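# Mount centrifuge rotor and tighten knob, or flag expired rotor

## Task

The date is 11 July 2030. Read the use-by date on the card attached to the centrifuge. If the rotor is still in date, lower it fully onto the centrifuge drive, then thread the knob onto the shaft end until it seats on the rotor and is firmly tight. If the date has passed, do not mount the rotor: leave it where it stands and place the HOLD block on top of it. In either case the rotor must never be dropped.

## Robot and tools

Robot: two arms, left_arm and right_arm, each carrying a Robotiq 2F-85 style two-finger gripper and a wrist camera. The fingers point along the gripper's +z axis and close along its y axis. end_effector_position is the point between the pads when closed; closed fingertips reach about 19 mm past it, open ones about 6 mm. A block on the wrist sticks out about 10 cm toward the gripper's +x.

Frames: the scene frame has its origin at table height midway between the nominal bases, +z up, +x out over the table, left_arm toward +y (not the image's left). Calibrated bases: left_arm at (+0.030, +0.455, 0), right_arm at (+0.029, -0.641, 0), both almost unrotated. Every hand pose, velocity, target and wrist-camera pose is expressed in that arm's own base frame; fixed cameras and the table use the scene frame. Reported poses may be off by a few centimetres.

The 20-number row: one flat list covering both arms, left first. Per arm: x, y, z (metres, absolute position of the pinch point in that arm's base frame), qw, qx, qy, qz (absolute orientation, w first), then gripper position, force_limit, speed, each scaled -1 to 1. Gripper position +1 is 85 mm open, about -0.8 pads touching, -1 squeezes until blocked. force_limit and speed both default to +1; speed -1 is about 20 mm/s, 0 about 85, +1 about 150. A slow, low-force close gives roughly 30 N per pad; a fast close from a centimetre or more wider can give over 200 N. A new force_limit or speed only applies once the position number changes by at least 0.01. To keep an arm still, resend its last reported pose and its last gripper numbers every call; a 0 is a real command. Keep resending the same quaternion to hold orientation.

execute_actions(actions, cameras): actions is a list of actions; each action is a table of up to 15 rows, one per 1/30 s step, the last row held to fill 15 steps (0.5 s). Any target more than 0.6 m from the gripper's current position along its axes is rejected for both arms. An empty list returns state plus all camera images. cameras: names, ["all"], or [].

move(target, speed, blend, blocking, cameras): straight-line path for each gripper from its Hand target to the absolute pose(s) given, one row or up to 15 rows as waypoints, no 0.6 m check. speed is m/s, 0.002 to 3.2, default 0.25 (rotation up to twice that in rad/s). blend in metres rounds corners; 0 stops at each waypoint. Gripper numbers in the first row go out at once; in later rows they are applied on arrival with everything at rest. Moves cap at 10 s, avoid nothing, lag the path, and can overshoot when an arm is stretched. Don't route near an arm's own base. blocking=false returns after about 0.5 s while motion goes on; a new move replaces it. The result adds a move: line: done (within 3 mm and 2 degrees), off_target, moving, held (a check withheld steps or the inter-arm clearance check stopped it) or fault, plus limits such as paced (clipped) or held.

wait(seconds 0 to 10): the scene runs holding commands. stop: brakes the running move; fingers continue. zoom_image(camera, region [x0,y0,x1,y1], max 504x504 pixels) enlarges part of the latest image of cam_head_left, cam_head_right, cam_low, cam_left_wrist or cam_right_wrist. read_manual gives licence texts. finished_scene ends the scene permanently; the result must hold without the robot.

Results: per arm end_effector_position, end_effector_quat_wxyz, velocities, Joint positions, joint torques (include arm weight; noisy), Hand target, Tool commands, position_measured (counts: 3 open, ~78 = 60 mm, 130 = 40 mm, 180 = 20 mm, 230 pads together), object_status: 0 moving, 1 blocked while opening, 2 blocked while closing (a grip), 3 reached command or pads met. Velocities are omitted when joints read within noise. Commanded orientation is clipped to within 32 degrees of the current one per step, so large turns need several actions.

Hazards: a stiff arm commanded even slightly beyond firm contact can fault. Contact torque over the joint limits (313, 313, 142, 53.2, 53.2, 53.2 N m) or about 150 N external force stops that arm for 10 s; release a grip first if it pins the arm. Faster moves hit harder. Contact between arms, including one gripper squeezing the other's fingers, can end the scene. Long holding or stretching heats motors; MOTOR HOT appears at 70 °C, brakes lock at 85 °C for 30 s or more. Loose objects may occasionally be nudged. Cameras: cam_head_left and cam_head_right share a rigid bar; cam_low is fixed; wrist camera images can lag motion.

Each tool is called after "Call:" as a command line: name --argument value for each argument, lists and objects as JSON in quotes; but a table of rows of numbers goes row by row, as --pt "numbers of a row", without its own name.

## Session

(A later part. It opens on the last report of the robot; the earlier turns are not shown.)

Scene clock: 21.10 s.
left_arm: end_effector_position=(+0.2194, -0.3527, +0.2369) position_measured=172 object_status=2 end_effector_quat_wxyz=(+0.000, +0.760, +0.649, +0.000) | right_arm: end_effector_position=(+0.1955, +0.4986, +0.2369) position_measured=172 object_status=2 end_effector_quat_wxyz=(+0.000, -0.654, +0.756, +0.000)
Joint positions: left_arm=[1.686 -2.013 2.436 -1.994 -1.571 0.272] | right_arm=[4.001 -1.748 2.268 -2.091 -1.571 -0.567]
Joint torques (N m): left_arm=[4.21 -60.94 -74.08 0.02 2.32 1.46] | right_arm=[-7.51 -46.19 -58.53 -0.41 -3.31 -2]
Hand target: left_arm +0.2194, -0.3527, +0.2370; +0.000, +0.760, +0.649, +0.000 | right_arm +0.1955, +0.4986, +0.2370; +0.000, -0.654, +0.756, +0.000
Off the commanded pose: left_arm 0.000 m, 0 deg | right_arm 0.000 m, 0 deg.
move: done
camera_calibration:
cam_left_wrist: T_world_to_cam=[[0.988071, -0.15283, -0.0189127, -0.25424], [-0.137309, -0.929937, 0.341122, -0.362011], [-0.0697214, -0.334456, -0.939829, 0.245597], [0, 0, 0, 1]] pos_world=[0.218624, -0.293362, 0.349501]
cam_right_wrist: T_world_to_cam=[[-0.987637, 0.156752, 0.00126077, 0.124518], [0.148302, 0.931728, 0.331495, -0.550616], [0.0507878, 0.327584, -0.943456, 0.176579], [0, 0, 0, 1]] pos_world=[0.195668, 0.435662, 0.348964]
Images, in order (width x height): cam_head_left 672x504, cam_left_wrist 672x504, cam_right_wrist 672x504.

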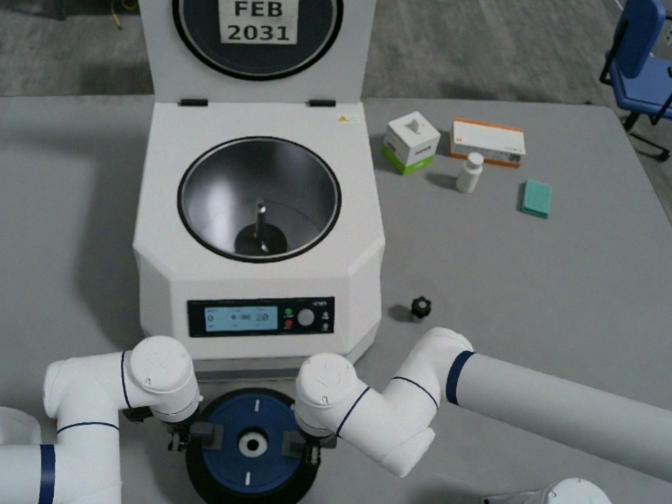

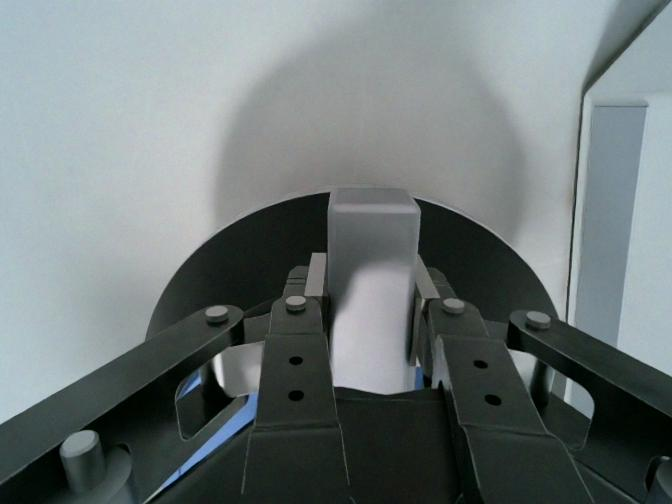

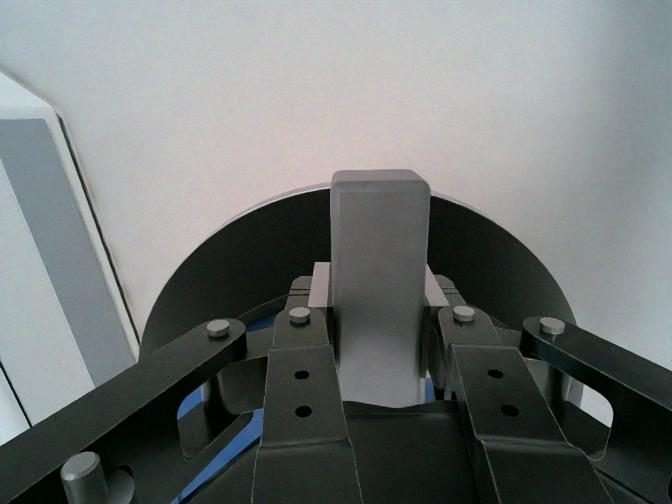

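Call:
zoom_image --camera "cam_head_left" --region '[230, 190, 290, 260]'

Call:
execute_actions --actions '[]' --cameras '["cam_head_right","cam_low"]'

Call:
zoom_image --camera "cam_head_right" --region '[230, 190, 290, 260]'

Call:
zoom_image --camera "cam_low" --region '[340, 180, 420, 250]'

Scaled by 7.200.

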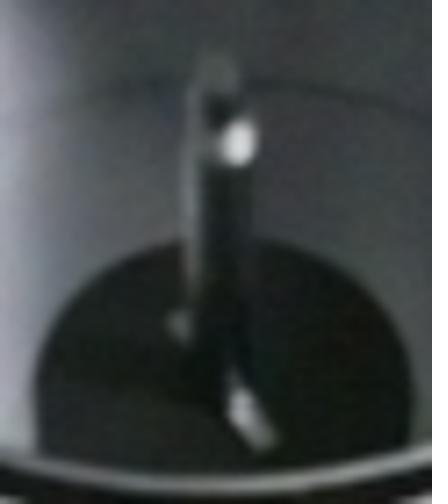

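Scene clock: 22.37 s.
left_arm: end_effector_position=(+0.2194, -0.3527, +0.2370) position_measured=172 object_status=2 end_effector_quat_wxyz=(+0.000, +0.760, +0.649, +0.000) | right_arm: end_effector_position=(+0.1955, +0.4986, +0.2370) position_measured=172 object_status=2 end_effector_quat_wxyz=(+0.000, -0.654, +0.756, +0.000)
Joint positions: left_arm=[1.686 -2.013 2.436 -1.993 -1.571 0.272] | right_arm=[4.001 -1.748 2.268 -2.091 -1.571 -0.567]
Joint velocities: within noise
Joint torques (N m): left_arm=[-6.74 -60.47 -73.47 -0.3 2.71 -1.66] | right_arm=[-8.38 -43.51 -59.75 -0.44 -0.75 -1.92]
Hand target: left_arm +0.2194, -0.3527, +0.2370; +0.000, +0.760, +0.649, +0.000 | right_arm +0.1955, +0.4986, +0.2370; +0.000, -0.654, +0.756, +0.000
Tool commands: left_gripper/position=-1.0 left_gripper/force_limit=+0.0 left_gripper/speed=-1.0 right_gripper/position=-1.0 right_gripper/force_limit=+0.0 right_gripper/speed=-1.0
Off the commanded pose: left_arm 0.000 m, 0 deg | right_arm 0.000 m, 0 deg.
Images, in order (width x height): cam_head_right 672x504, cam_low 672x504.

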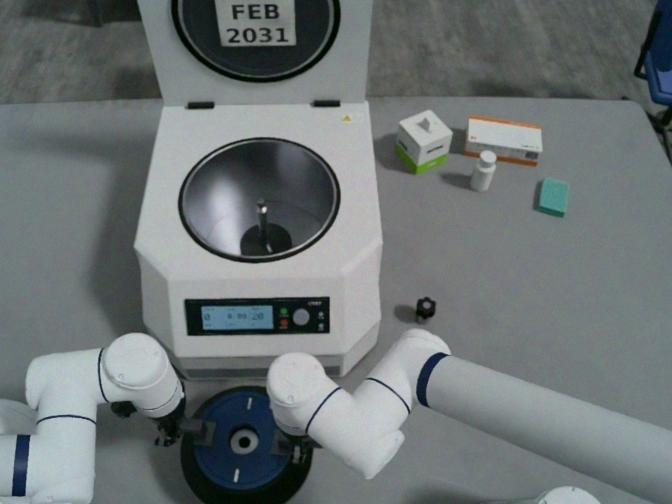

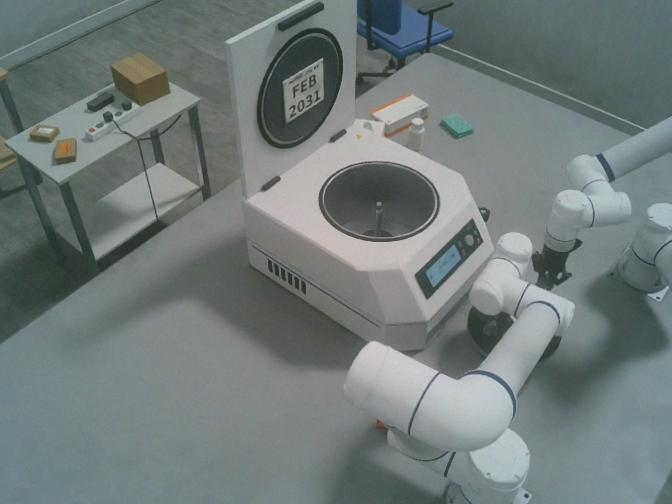

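Scaled by 7.200.

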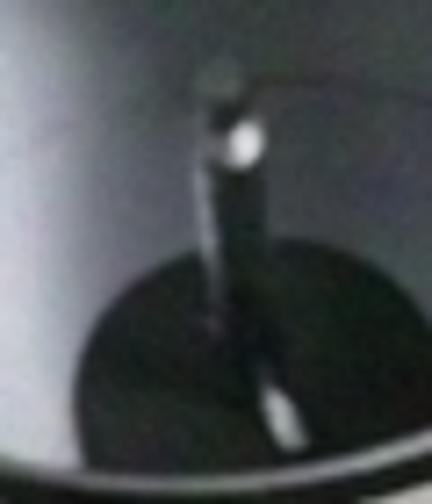

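Scaled by 6.300.

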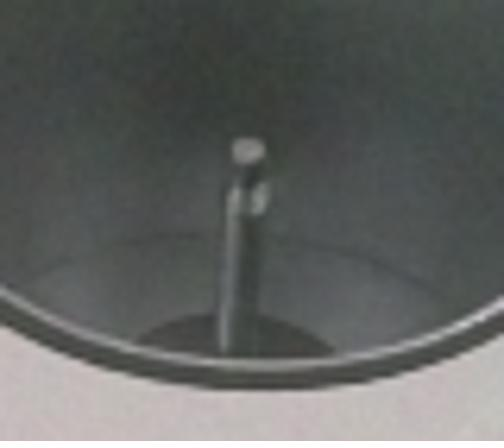

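Call:
move --target '[0.2194,-0.3527,0.565,0,0.7604,0.6494,0,-1,0,-1,0.1955,0.4986,0.565,0,-0.6541,0.7564,0,-1,0,-1]' --speed 0.13 --cameras '["all"]'

Scene clock: 26.50 s.
left_arm: end_effector_position=(+0.2194, -0.3527, +0.5649) position_measured=172 object_status=2 end_effector_quat_wxyz=(+0.000, +0.760, +0.649, +0.000) | right_arm: end_effector_position=(+0.1955, +0.4986, +0.5649) position_measured=172 object_status=2 end_effector_quat_wxyz=(+0.000, -0.654, +0.756, +0.000)
Joint positions: left_arm=[1.686 -2.084 1.883 -1.37 -1.571 0.272] | right_arm=[4.001 -1.868 1.76 -1.463 -1.571 -0.567]
Joint torques (N m): left_arm=[-33.81 27.31 -99.8 -25.69 -4.58 -1.42] | right_arm=[-3.74 -5.24 -86.23 -14.35 4.96 -2.68]
Hand target: left_arm +0.2194, -0.3527, +0.5650; +0.000, +0.760, +0.649, +0.000 | right_arm +0.1955, +0.4986, +0.5650; +0.000, -0.654, +0.756, +0.000
Off the commanded pose: left_arm 0.000 m, 0 deg | right_arm 0.000 m, 0 deg.
move: done
camera_calibration:
cam_left_wrist: T_world_to_cam=[[0.988078, -0.152801, -0.0188331, -0.248084], [-0.137317, -0.929984, 0.340989, -0.473821], [-0.0696178, -0.334337, -0.939879, 0.553907], [0, 0, 0, 1]] pos_world=[0.218624, -0.293361, 0.677501]
cam_right_wrist: T_world_to_cam=[[-0.987637, 0.156752, 0.00126202, 0.124103], [0.148304, 0.931739, 0.331464, -0.659331], [0.0507818, 0.327553, -0.943467, 0.486055], [0, 0, 0, 1]] pos_world=[0.195668, 0.435662, 0.676964]

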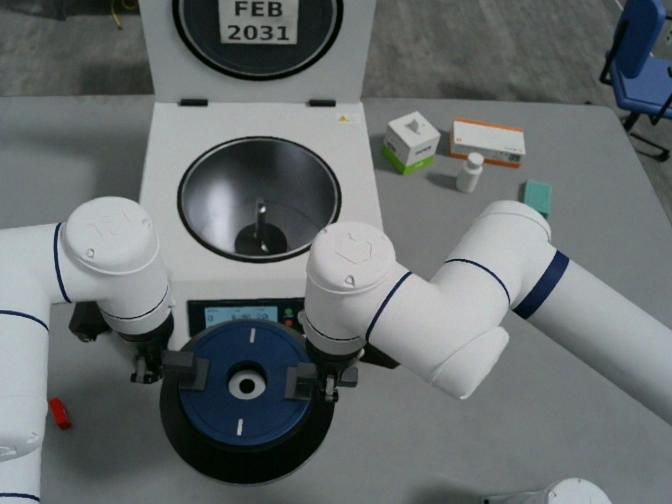

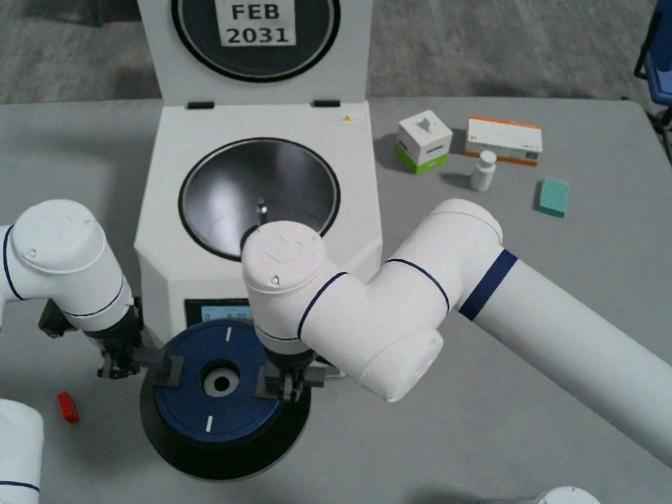

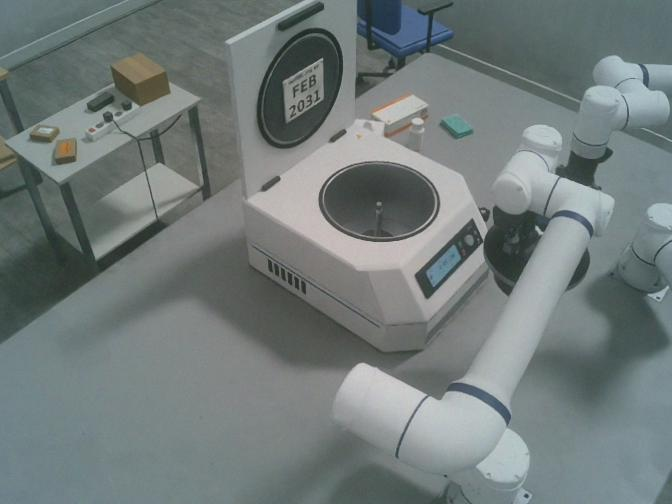

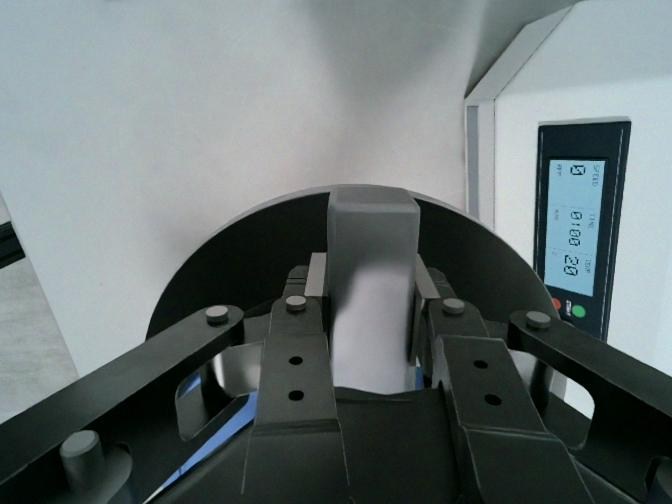

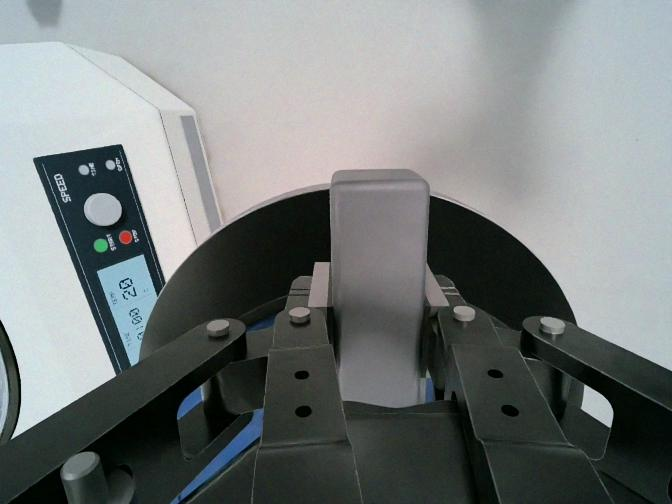

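Call:
move --pt "0.2862 -0.3568 0.565 0 0.7289 0.6846 0 -1 0 -1 0.2853 0.4930 0.565 0 -0.6891 0.7247 0 -1 0 -1" --pt "0.3526 -0.3619 0.565 0 0.6955 0.7185 0 -1 0 -1 0.3753 0.4888 0.565 0 -0.7227 0.6911 0 -1 0 -1" --pt "0.4190 -0.3681 0.565 0 0.6608 0.7506 0 -1 0 -1 0.4654 0.4854 0.565 0 -0.7546 0.6562 0 -1 0 -1" --pt "0.4856 -0.3754 0.565 0 0.6244 0.7811 0 -1 0 -1 0.5553 0.4834 0.565 0 -0.7849 0.6197 0 -1 0 -1" --pt "0.5524 -0.3838 0.565 0 0.5868 0.8097 0 -1 0 -1 0.6450 0.4822 0.565 0 -0.8134 0.5818 0 -1 0 -1" --pt "0.6195 -0.3933 0.565 0 0.5477 0.8367 0 -1 0 -1 0.7343 0.4822 0.565 0 -0.8400 0.5426 0 -1 0 -1" --pt "0.6872 -0.4037 0.565 0 0.5075 0.8616 0 -1 0 -1 0.8231 0.4833 0.565 0 -0.8647 0.5023 0 -1 0 -1" --speed 0.12 --blend '[0.02,0.02,0.02,0.02,0.02,0.02,0]' --cameras '["all"]'

Call:
zoom_image --camera "cam_head_left" --region '[130, 20, 370, 200]'

Call:
zoom_image --camera "cam_head_right" --region '[130, 20, 370, 200]'

Call:
zoom_image --camera "cam_low" --region '[280, 100, 480, 260]'

Scene clock: 32.60 s.
left_arm: end_effector_position=(+0.6871, -0.4037, +0.5650) position_measured=172 object_status=2 end_effector_quat_wxyz=(+0.000, +0.508, +0.862, +0.000) | right_arm: end_effector_position=(+0.8230, +0.4833, +0.5650) position_measured=172 object_status=2 end_effector_quat_wxyz=(+0.000, +0.865, -0.502, +0.000)
Joint positions: left_arm=[2.386 -1.425 1.353 -1.499 -1.571 0.309] | right_arm=[3.485 -1.142 0.982 -1.412 -1.571 -1.745]
Joint torques (N m): left_arm=[1.67 -117.07 -95.12 -14.19 -3.01 -1.57] | right_arm=[14.41 -84.21 -77.24 -3.78 2.99 -2.45]
Hand target: left_arm +0.6872, -0.4037, +0.5650; +0.000, +0.508, +0.862, +0.000 | right_arm +0.8231, +0.4833, +0.5650; +0.000, +0.865, -0.502, +0.000
Off the commanded pose: left_arm 0.000 m, 0 deg | right_arm 0.000 m, 0 deg.
move: done
camera_calibration:
cam_left_wrist: T_world_to_cam=[[0.872692, 0.487907, -0.0188804, -0.380027], [0.464337, -0.817334, 0.341109, -0.825071], [0.150998, -0.30645, -0.939834, 0.429157], [0, 0, 0, 1]] pos_world=[0.649956, -0.357426, 0.677601]
cam_right_wrist: T_world_to_cam=[[-0.874891, -0.484319, 0.00119443, 0.963324], [-0.456583, 0.825606, 0.331522, -0.189053], [-0.161549, 0.2895, -0.943447, 0.652437], [0, 0, 0, 1]] pos_world=[0.861885, 0.433759, 0.677064]

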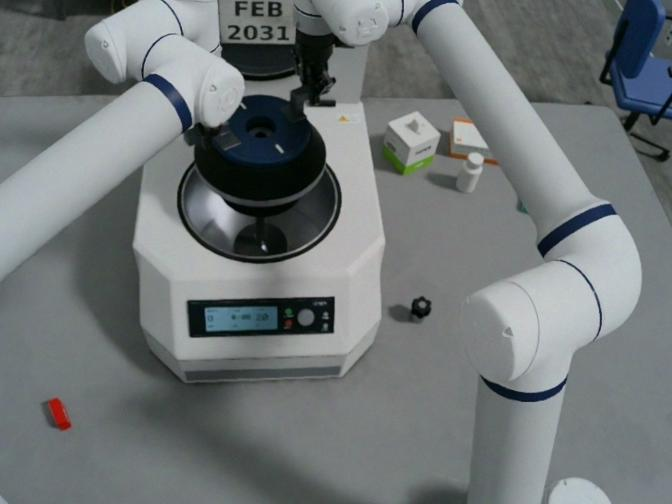

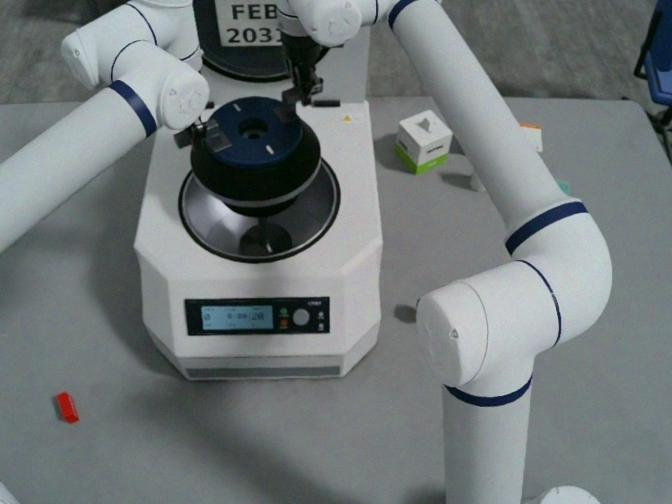

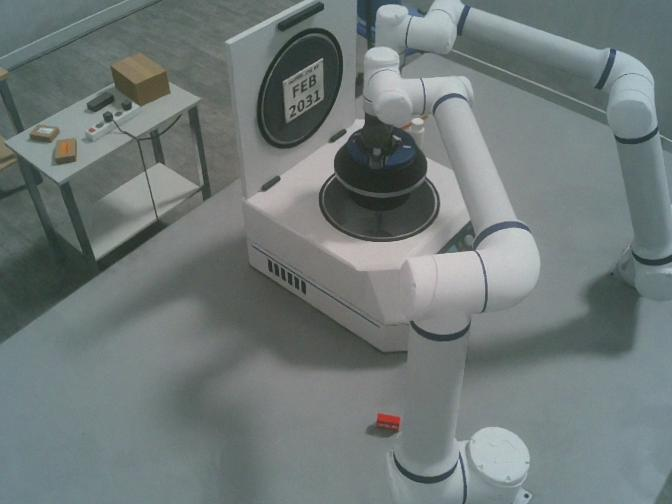

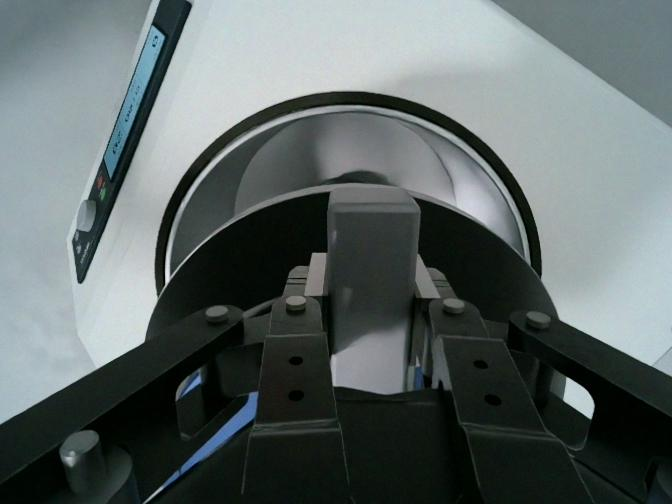

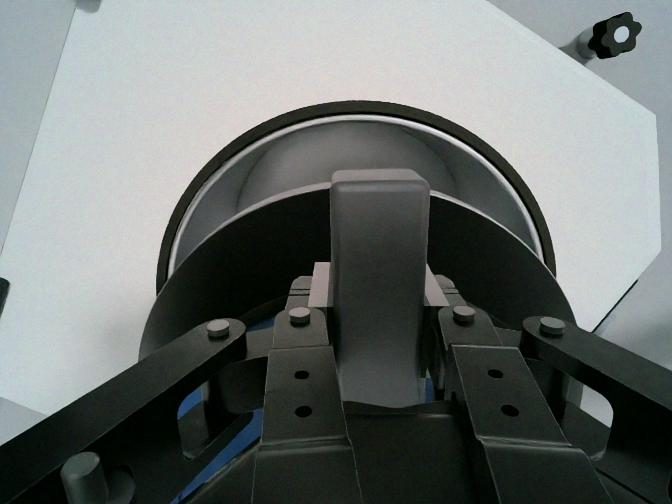

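Scaled by 2.100.

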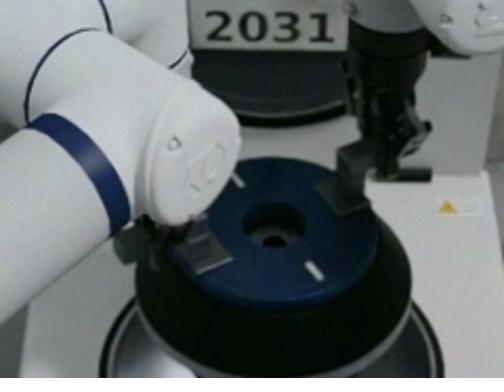

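Scaled by 2.100.

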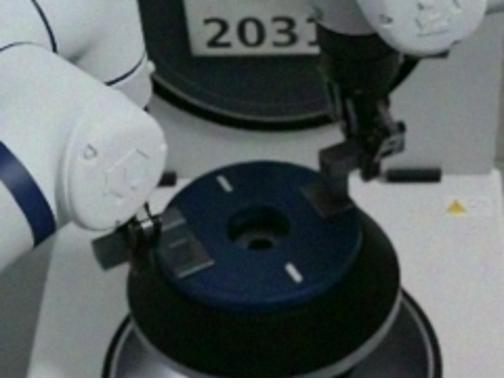

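Scaled by 2.520.

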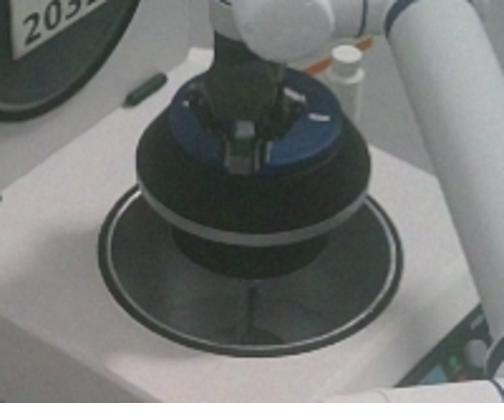

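Call:
move --target '[0.6882,-0.4017,0.512,0,0.5075,0.8616,0,-1,0,-1,0.8241,0.4853,0.512,0,-0.8647,0.5023,0,-1,0,-1]' --speed 0.08 --cameras '["cam_head_left","cam_head_right","cam_low"]'

Call:
zoom_image --camera "cam_head_left" --region '[210, 90, 310, 190]'

Call:
zoom_image --camera "cam_head_right" --region '[210, 90, 310, 190]'

Call:
zoom_image --camera "cam_low" --region '[300, 120, 460, 280]'

Scene clock: 34.20 s.
left_arm: end_effector_position=(+0.6882, -0.4017, +0.5122) position_measured=172 object_status=2 end_effector_quat_wxyz=(+0.000, +0.508, +0.862, +0.000) | right_arm: end_effector_position=(+0.8241, +0.4853, +0.5121) position_measured=172 object_status=2 end_effector_quat_wxyz=(+0.000, +0.865, -0.502, +0.000)
Joint positions: left_arm=[2.389 -1.427 1.448 -1.592 -1.571 0.312] | right_arm=[3.487 -1.149 1.086 -1.508 -1.571 -1.744]
Joint torques (N m): left_arm=[6.24 -149.25 -76.33 -20.06 0.38 3.48] | right_arm=[35.94 -96.9 -60.16 -6.55 2.61 3.29]
Hand target: left_arm +0.6882, -0.4017, +0.5120; +0.000, +0.508, +0.862, +0.000 | right_arm +0.8241, +0.4853, +0.5120; +0.000, +0.865, -0.502, +0.000
Off the commanded pose: left_arm 0.000 m, 0 deg | right_arm 0.000 m, 0 deg.
move: done
Images, in order (width x height): cam_head_left 672x504, cam_head_right 672x504, cam_low 672x504.

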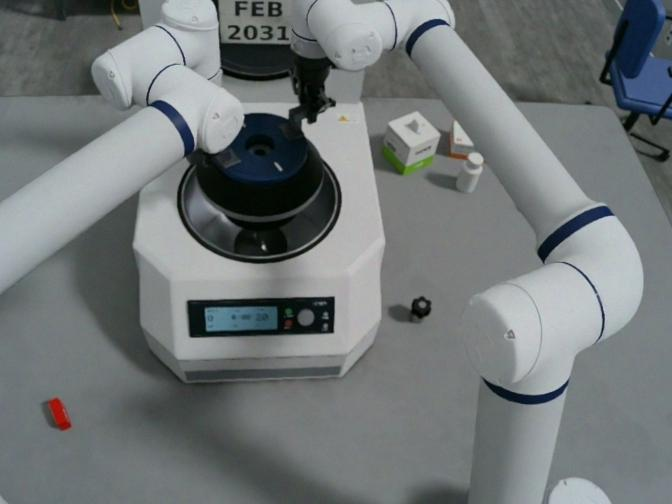

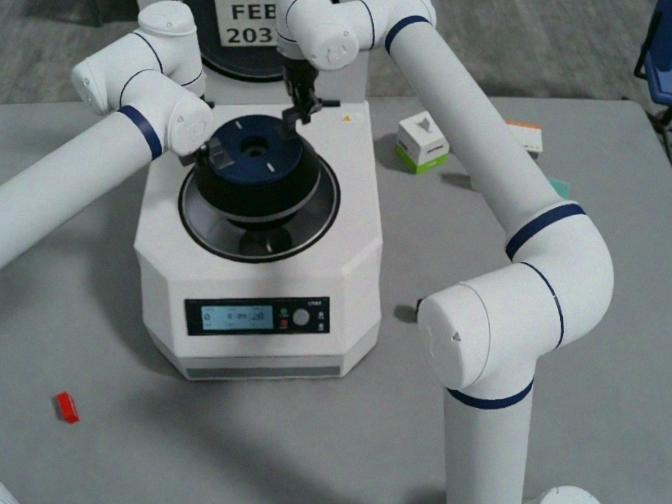

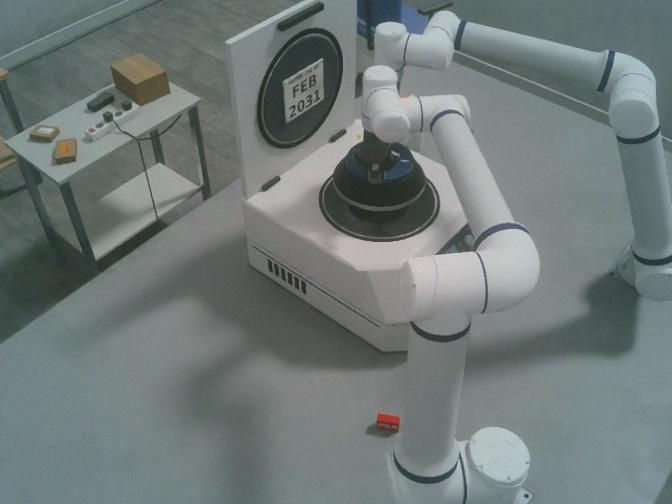

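Scaled by 5.040.

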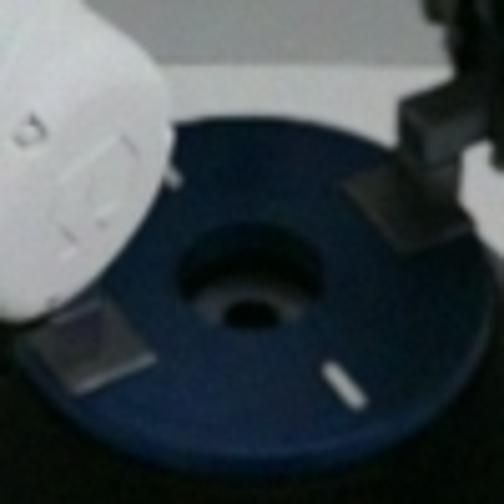

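Scaled by 5.040.

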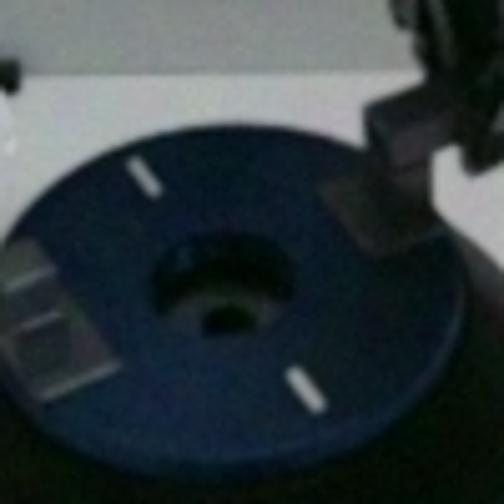

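Scaled by 3.150.

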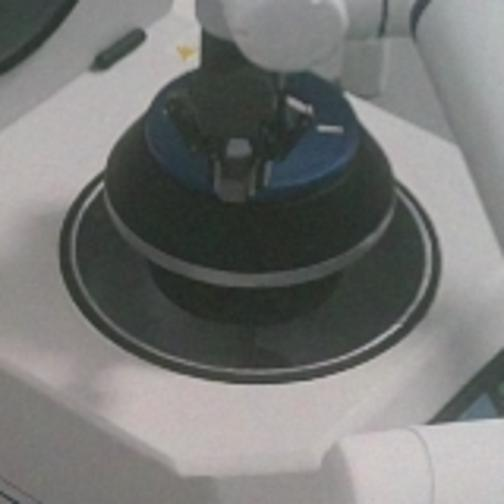

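Call:
move --target '[0.6882,-0.4017,0.497,0,0.5075,0.8616,0,-1,0,-1,0.8241,0.4853,0.497,0,-0.8647,0.5023,0,-1,0,-1]' --speed 0.03

Call:
move --target '[0.6882,-0.4017,0.489,0,0.5075,0.8616,0,-1,0,-1,0.8241,0.4853,0.489,0,-0.8647,0.5023,0,-1,0,-1]' --speed 0.02

Call:
move --target '[0.6882,-0.4017,0.481,0,0.5075,0.8616,0,-1,0,-1,0.8241,0.4853,0.481,0,-0.8647,0.5023,0,-1,0,-1]' --speed 0.02 --cameras '["cam_head_left","cam_head_right","cam_left_wrist","cam_right_wrist"]'

Call:
zoom_image --camera "cam_head_left" --region '[210, 90, 310, 190]'

Call:
zoom_image --camera "cam_head_right" --region '[210, 90, 310, 190]'

Scene clock: 35.23 s.
left_arm: end_effector_position=(+0.6882, -0.4017, +0.4971) position_measured=172 object_status=2 end_effector_quat_wxyz=(+0.000, +0.508, +0.862, +0.000) | right_arm: end_effector_position=(+0.8241, +0.4853, +0.4972) position_measured=172 object_status=2 end_effector_quat_wxyz=(+0.000, +0.865, -0.502, +0.000)
Joint positions: left_arm=[2.389 -1.426 1.473 -1.618 -1.571 0.312] | right_arm=[3.487 -1.15 1.114 -1.535 -1.571 -1.744]
Joint torques (N m): left_arm=[4.79 -119.91 -77.04 -20.16 -0.53 3.58] | right_arm=[25.58 -97.01 -62.14 -5.83 4.06 2.65]
Hand target: left_arm +0.6882, -0.4017, +0.4970; +0.000, +0.508, +0.862, +0.000 | right_arm +0.8241, +0.4853, +0.4970; +0.000, +0.865, -0.502, +0.000
Off the commanded pose: left_arm 0.000 m, 0 deg | right_arm 0.000 m, 0 deg.
move: done

Scene clock: 36.00 s.
left_arm: end_effector_position=(+0.6882, -0.4017, +0.4892) position_measured=172 object_status=2 end_effector_quat_wxyz=(+0.000, +0.508, +0.862, +0.000) | right_arm: end_effector_position=(+0.8241, +0.4853, +0.4891) position_measured=172 object_status=2 end_effector_quat_wxyz=(+0.000, +0.865, -0.502, +0.000)
Joint positions: left_arm=[2.389 -1.426 1.487 -1.632 -1.571 0.312] | right_arm=[3.487 -1.151 1.129 -1.549 -1.571 -1.744]
Joint torques (N m): left_arm=[1.48 -84.8 -68.22 -24.03 0.54 3.3] | right_arm=[11.97 -105.41 -71.12 -10 2.38 3.23]
Hand target: left_arm +0.6882, -0.4017, +0.4890; +0.000, +0.508, +0.862, +0.000 | right_arm +0.8241, +0.4853, +0.4890; +0.000, +0.865, -0.502, +0.000
Off the commanded pose: left_arm 0.000 m, 0 deg | right_arm 0.000 m, 0 deg.
move: done

Scene clock: 36.77 s.
left_arm: end_effector_position=(+0.6882, -0.4017, +0.4811) position_measured=172 object_status=2 end_effector_quat_wxyz=(+0.000, +0.508, +0.862, +0.000) | right_arm: end_effector_position=(+0.8241, +0.4853, +0.4811) position_measured=172 object_status=2 end_effector_quat_wxyz=(+0.000, +0.865, -0.502, +0.000)
Joint positions: left_arm=[2.389 -1.425 1.5 -1.646 -1.571 0.312] | right_arm=[3.487 -1.151 1.143 -1.563 -1.571 -1.744]
Joint torques (N m): left_arm=[1.92 -82.73 -66.88 -24.53 2.13 3.07] | right_arm=[8.92 -107.66 -71.42 -9.99 -0.52 2.71]
Hand target: left_arm +0.6882, -0.4017, +0.4810; +0.000, +0.508, +0.862, +0.000 | right_arm +0.8241, +0.4853, +0.4810; +0.000, +0.865, -0.502, +0.000
Off the commanded pose: left_arm 0.000 m, 0 deg | right_arm 0.000 m, 0 deg.
move: done
camera_calibration:
cam_left_wrist: T_world_to_cam=[[0.872651, 0.487978, -0.0189108, -0.383477], [0.464413, -0.817292, 0.341108, -0.795362], [0.150998, -0.306451, -0.939834, 0.350752], [0, 0, 0, 1]] pos_world=[0.651056, -0.355426, 0.593701]
cam_right_wrist: T_world_to_cam=[[-0.874843, -0.484405, 0.00121114, 0.965342], [-0.456673, 0.825588, 0.331443, -0.162255], [-0.161553, 0.289407, -0.943474, 0.572941], [0, 0, 0, 1]] pos_world=[0.862985, 0.435759, 0.593165]
Images, in order (width x height): cam_head_left 672x504, cam_head_right 672x504, cam_left_wrist 672x504, cam_right_wrist 672x504.

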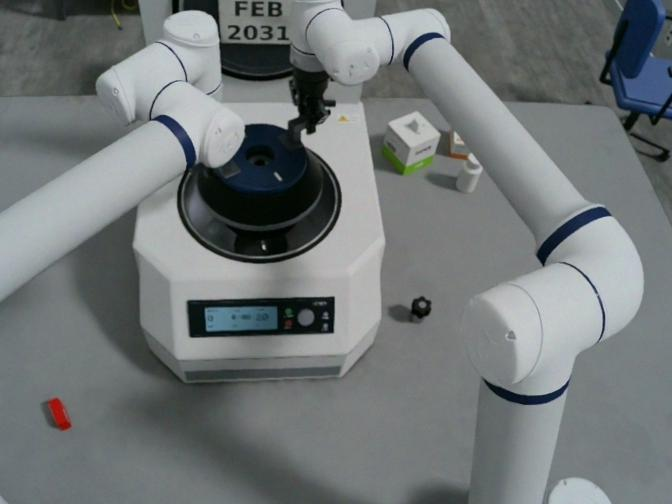

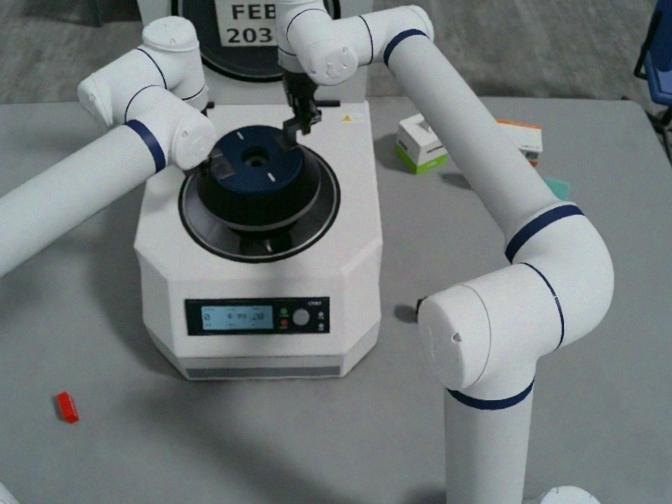

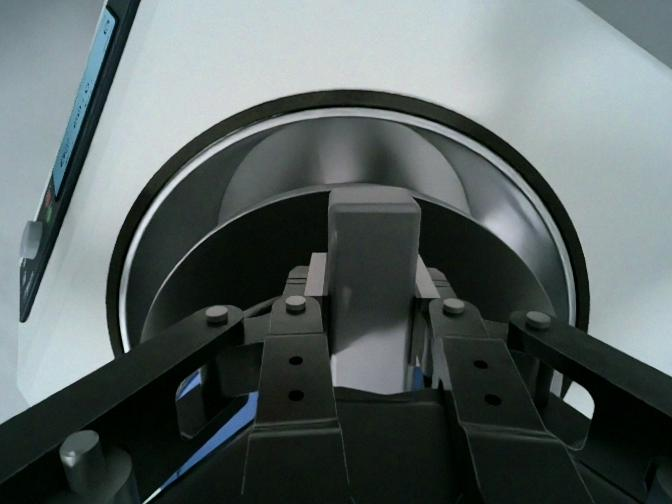

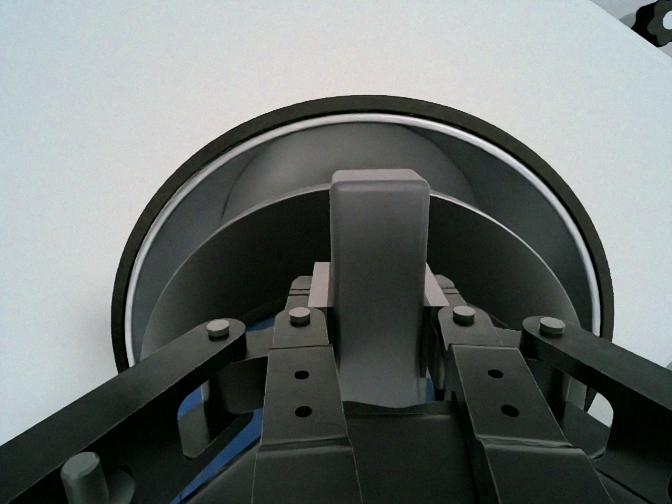

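Scaled by 5.040.

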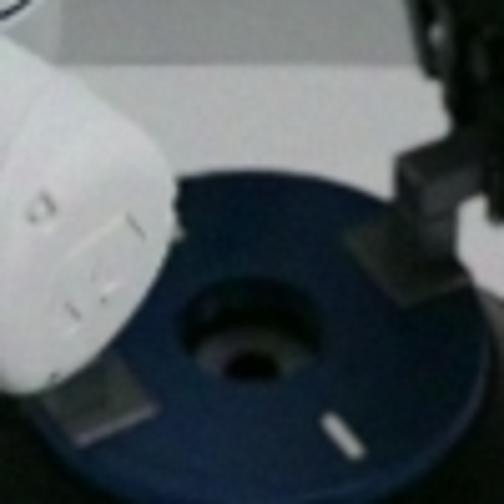

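Scaled by 5.040.

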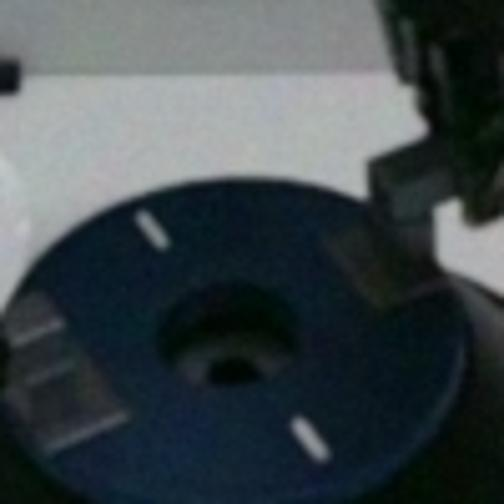

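Call:
move --target '[0.6882,-0.4017,0.465,0,0.5075,0.8616,0,-1,0,-1,0.8241,0.4853,0.465,0,-0.8647,0.5023,0,-1,0,-1]' --speed 0.03

Call:
move --target '[0.6882,-0.4017,0.445,0,0.5075,0.8616,0,-1,0,-1,0.8241,0.4853,0.445,0,-0.8647,0.5023,0,-1,0,-1]' --speed 0.03 --cameras '["cam_head_left","cam_head_right","cam_left_wrist","cam_right_wrist"]'

Call:
zoom_image --camera "cam_head_left" --region '[210, 110, 310, 210]'

Call:
zoom_image --camera "cam_head_right" --region '[210, 110, 310, 210]'

Scene clock: 37.90 s.
left_arm: end_effector_position=(+0.6882, -0.4016, +0.4652) position_measured=172 object_status=2 end_effector_quat_wxyz=(+0.000, +0.507, +0.862, +0.000) | right_arm: end_effector_position=(+0.8241, +0.4853, +0.4650) position_measured=172 object_status=2 end_effector_quat_wxyz=(+0.000, +0.865, -0.502, +0.000)
Joint positions: left_arm=[2.389 -1.423 1.525 -1.673 -1.571 0.312] | right_arm=[3.487 -1.15 1.171 -1.591 -1.571 -1.744]
Joint torques (N m): left_arm=[-18.41 -15.9 -49.56 -30.36 -0.73 2.77] | right_arm=[3.93 -122.07 -91.84 -13.95 1.78 2.67]
Hand target: left_arm +0.6882, -0.4017, +0.4650; +0.000, +0.508, +0.862, +0.000 | right_arm +0.8241, +0.4853, +0.4650; +0.000, +0.865, -0.502, +0.000
Off the commanded pose: left_arm 0.000 m, 0 deg | right_arm 0.000 m, 0 deg.
move: done

Scene clock: 38.90 s.
left_arm: end_effector_position=(+0.6882, -0.4017, +0.4452) position_measured=172 object_status=2 end_effector_quat_wxyz=(+0.000, +0.508, +0.862, +0.000) | right_arm: end_effector_position=(+0.8241, +0.4853, +0.4452) position_measured=172 object_status=2 end_effector_quat_wxyz=(+0.000, +0.865, -0.502, +0.000)
Joint positions: left_arm=[2.389 -1.419 1.556 -1.708 -1.571 0.312] | right_arm=[3.487 -1.149 1.204 -1.626 -1.571 -1.744]
Joint torques (N m): left_arm=[-38.3 9.01 -46.17 -34.11 -0.97 2.34] | right_arm=[-3.68 -107.57 -96.34 -14.46 1.05 2.32]
Hand target: left_arm +0.6882, -0.4017, +0.4450; +0.000, +0.508, +0.862, +0.000 | right_arm +0.8241, +0.4853, +0.4450; +0.000, +0.865, -0.502, +0.000
Off the commanded pose: left_arm 0.000 m, 0 deg | right_arm 0.000 m, 0 deg.
move: done
camera_calibration:
cam_left_wrist: T_world_to_cam=[[0.872651, 0.487978, -0.0189108, -0.384156], [0.464413, -0.817292, 0.341108, -0.783116], [0.150998, -0.306451, -0.939834, 0.317012], [0, 0, 0, 1]] pos_world=[0.651056, -0.355426, 0.557801]
cam_right_wrist: T_world_to_cam=[[-0.87485, -0.484392, 0.00116537, 0.965412], [-0.456661, 0.825563, 0.331521, -0.150399], [-0.161548, 0.289499, -0.943447, 0.539011], [0, 0, 0, 1]] pos_world=[0.862985, 0.435759, 0.557264]
Images, in order (width x height): cam_head_left 672x504, cam_head_right 672x504, cam_left_wrist 672x504, cam_right_wrist 672x504.

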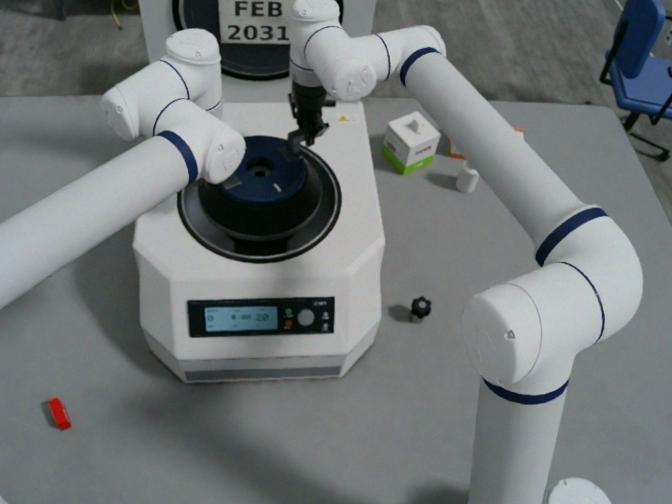

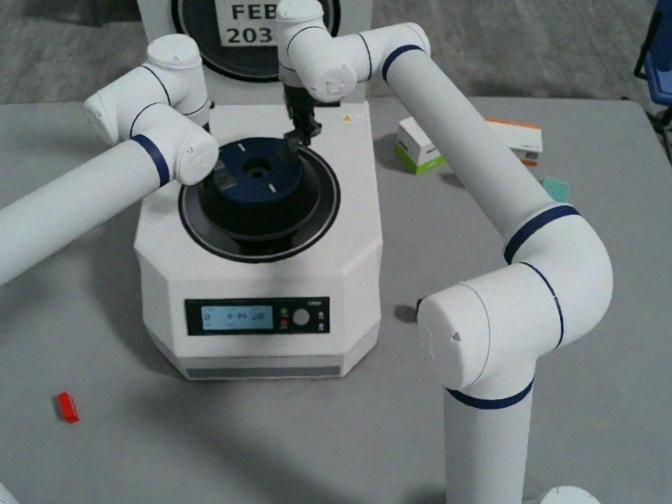

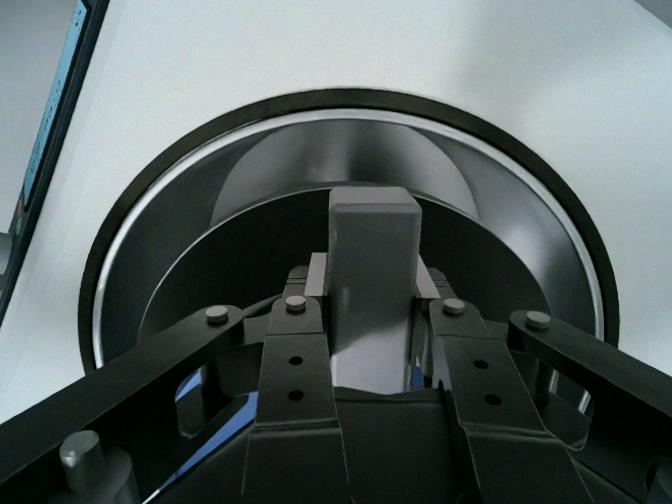

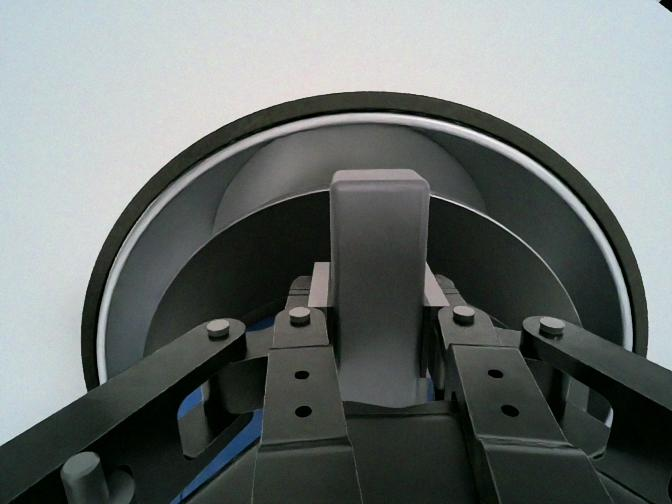

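Scaled by 5.040.

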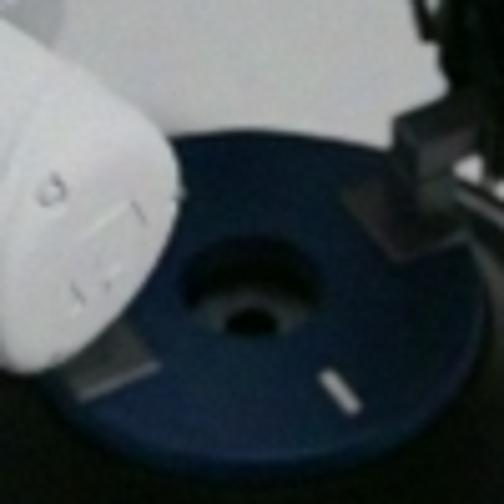

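Scaled by 5.040.

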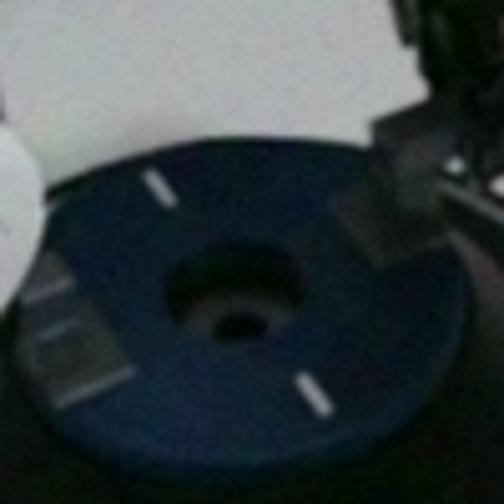

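Call:
move --target '[0.6882,-0.4002,0.445,0,0.5075,0.8616,0,-1,0,-1,0.8241,0.4868,0.445,0,-0.8647,0.5023,0,-1,0,-1]' --speed 0.02

Call:
move --target '[0.6882,-0.4002,0.450,0,0.5075,0.8616,0,-1,0,-1,0.8241,0.4868,0.450,0,-0.8647,0.5023,0,-1,0,-1]' --speed 0.02

Call:
move --target '[0.6882,-0.4002,0.445,0,0.5075,0.8616,0,-1,0,-1,0.8241,0.4868,0.445,0,-0.8647,0.5023,0,-1,0,-1]' --speed 0.02

Scene clock: 40.17 s.
left_arm: end_effector_position=(+0.6882, -0.4003, +0.4448) position_measured=172 object_status=2 end_effector_quat_wxyz=(+0.000, +0.508, +0.862, +0.000) | right_arm: end_effector_position=(+0.8241, +0.4868, +0.4451) position_measured=172 object_status=2 end_effector_quat_wxyz=(+0.000, +0.865, -0.502, +0.000)
Joint positions: left_arm=[2.39 -1.42 1.558 -1.708 -1.571 0.313] | right_arm=[3.489 -1.148 1.202 -1.625 -1.571 -1.742]
Joint torques (N m): left_arm=[1.32 -93.59 -62.24 -29.86 1.13 3.15] | right_arm=[14.7 -98.83 -103.5 -11.34 0.54 2.68]
Hand target: left_arm +0.6882, -0.4002, +0.4450; +0.000, +0.508, +0.862, +0.000 | right_arm +0.8241, +0.4868, +0.4450; +0.000, +0.865, -0.502, +0.000
Off the commanded pose: left_arm 0.000 m, 0 deg | right_arm 0.000 m, 0 deg.
move: done

Scene clock: 40.87 s.
left_arm: end_effector_position=(+0.6882, -0.4002, +0.4499) position_measured=172 object_status=2 end_effector_quat_wxyz=(+0.000, +0.508, +0.862, +0.000) | right_arm: end_effector_position=(+0.8241, +0.4868, +0.4498) position_measured=172 object_status=2 end_effector_quat_wxyz=(+0.000, +0.865, -0.502, +0.000)
Joint positions: left_arm=[2.39 -1.421 1.55 -1.7 -1.571 0.313] | right_arm=[3.489 -1.148 1.195 -1.617 -1.571 -1.742]
Joint torques (N m): left_arm=[5.4 -129.85 -95.35 -22.46 3.79 3.13] | right_arm=[4.96 -122.42 -105.69 -12.06 0.03 2.82]
Hand target: left_arm +0.6882, -0.4002, +0.4500; +0.000, +0.508, +0.862, +0.000 | right_arm +0.8241, +0.4868, +0.4500; +0.000, +0.865, -0.502, +0.000
Off the commanded pose: left_arm 0.000 m, 0 deg | right_arm 0.000 m, 0 deg.
move: done

Scene clock: 41.57 s.
left_arm: end_effector_position=(+0.6882, -0.4002, +0.4452) position_measured=172 object_status=2 end_effector_quat_wxyz=(+0.000, +0.508, +0.862, +0.000) | right_arm: end_effector_position=(+0.8241, +0.4868, +0.4452) position_measured=172 object_status=2 end_effector_quat_wxyz=(+0.000, +0.865, -0.502, +0.000)
Joint positions: left_arm=[2.39 -1.42 1.557 -1.708 -1.571 0.313] | right_arm=[3.489 -1.148 1.202 -1.625 -1.571 -1.742]
Joint torques (N m): left_arm=[-7.69 -53.46 -60.92 -27.96 2.65 2.7] | right_arm=[-3.26 -92.6 -80.01 -12.95 -0.82 2.74]
Hand target: left_arm +0.6882, -0.4002, +0.4450; +0.000, +0.508, +0.862, +0.000 | right_arm +0.8241, +0.4868, +0.4450; +0.000, +0.865, -0.502, +0.000
Off the commanded pose: left_arm 0.000 m, 0 deg | right_arm 0.000 m, 0 deg.
move: done


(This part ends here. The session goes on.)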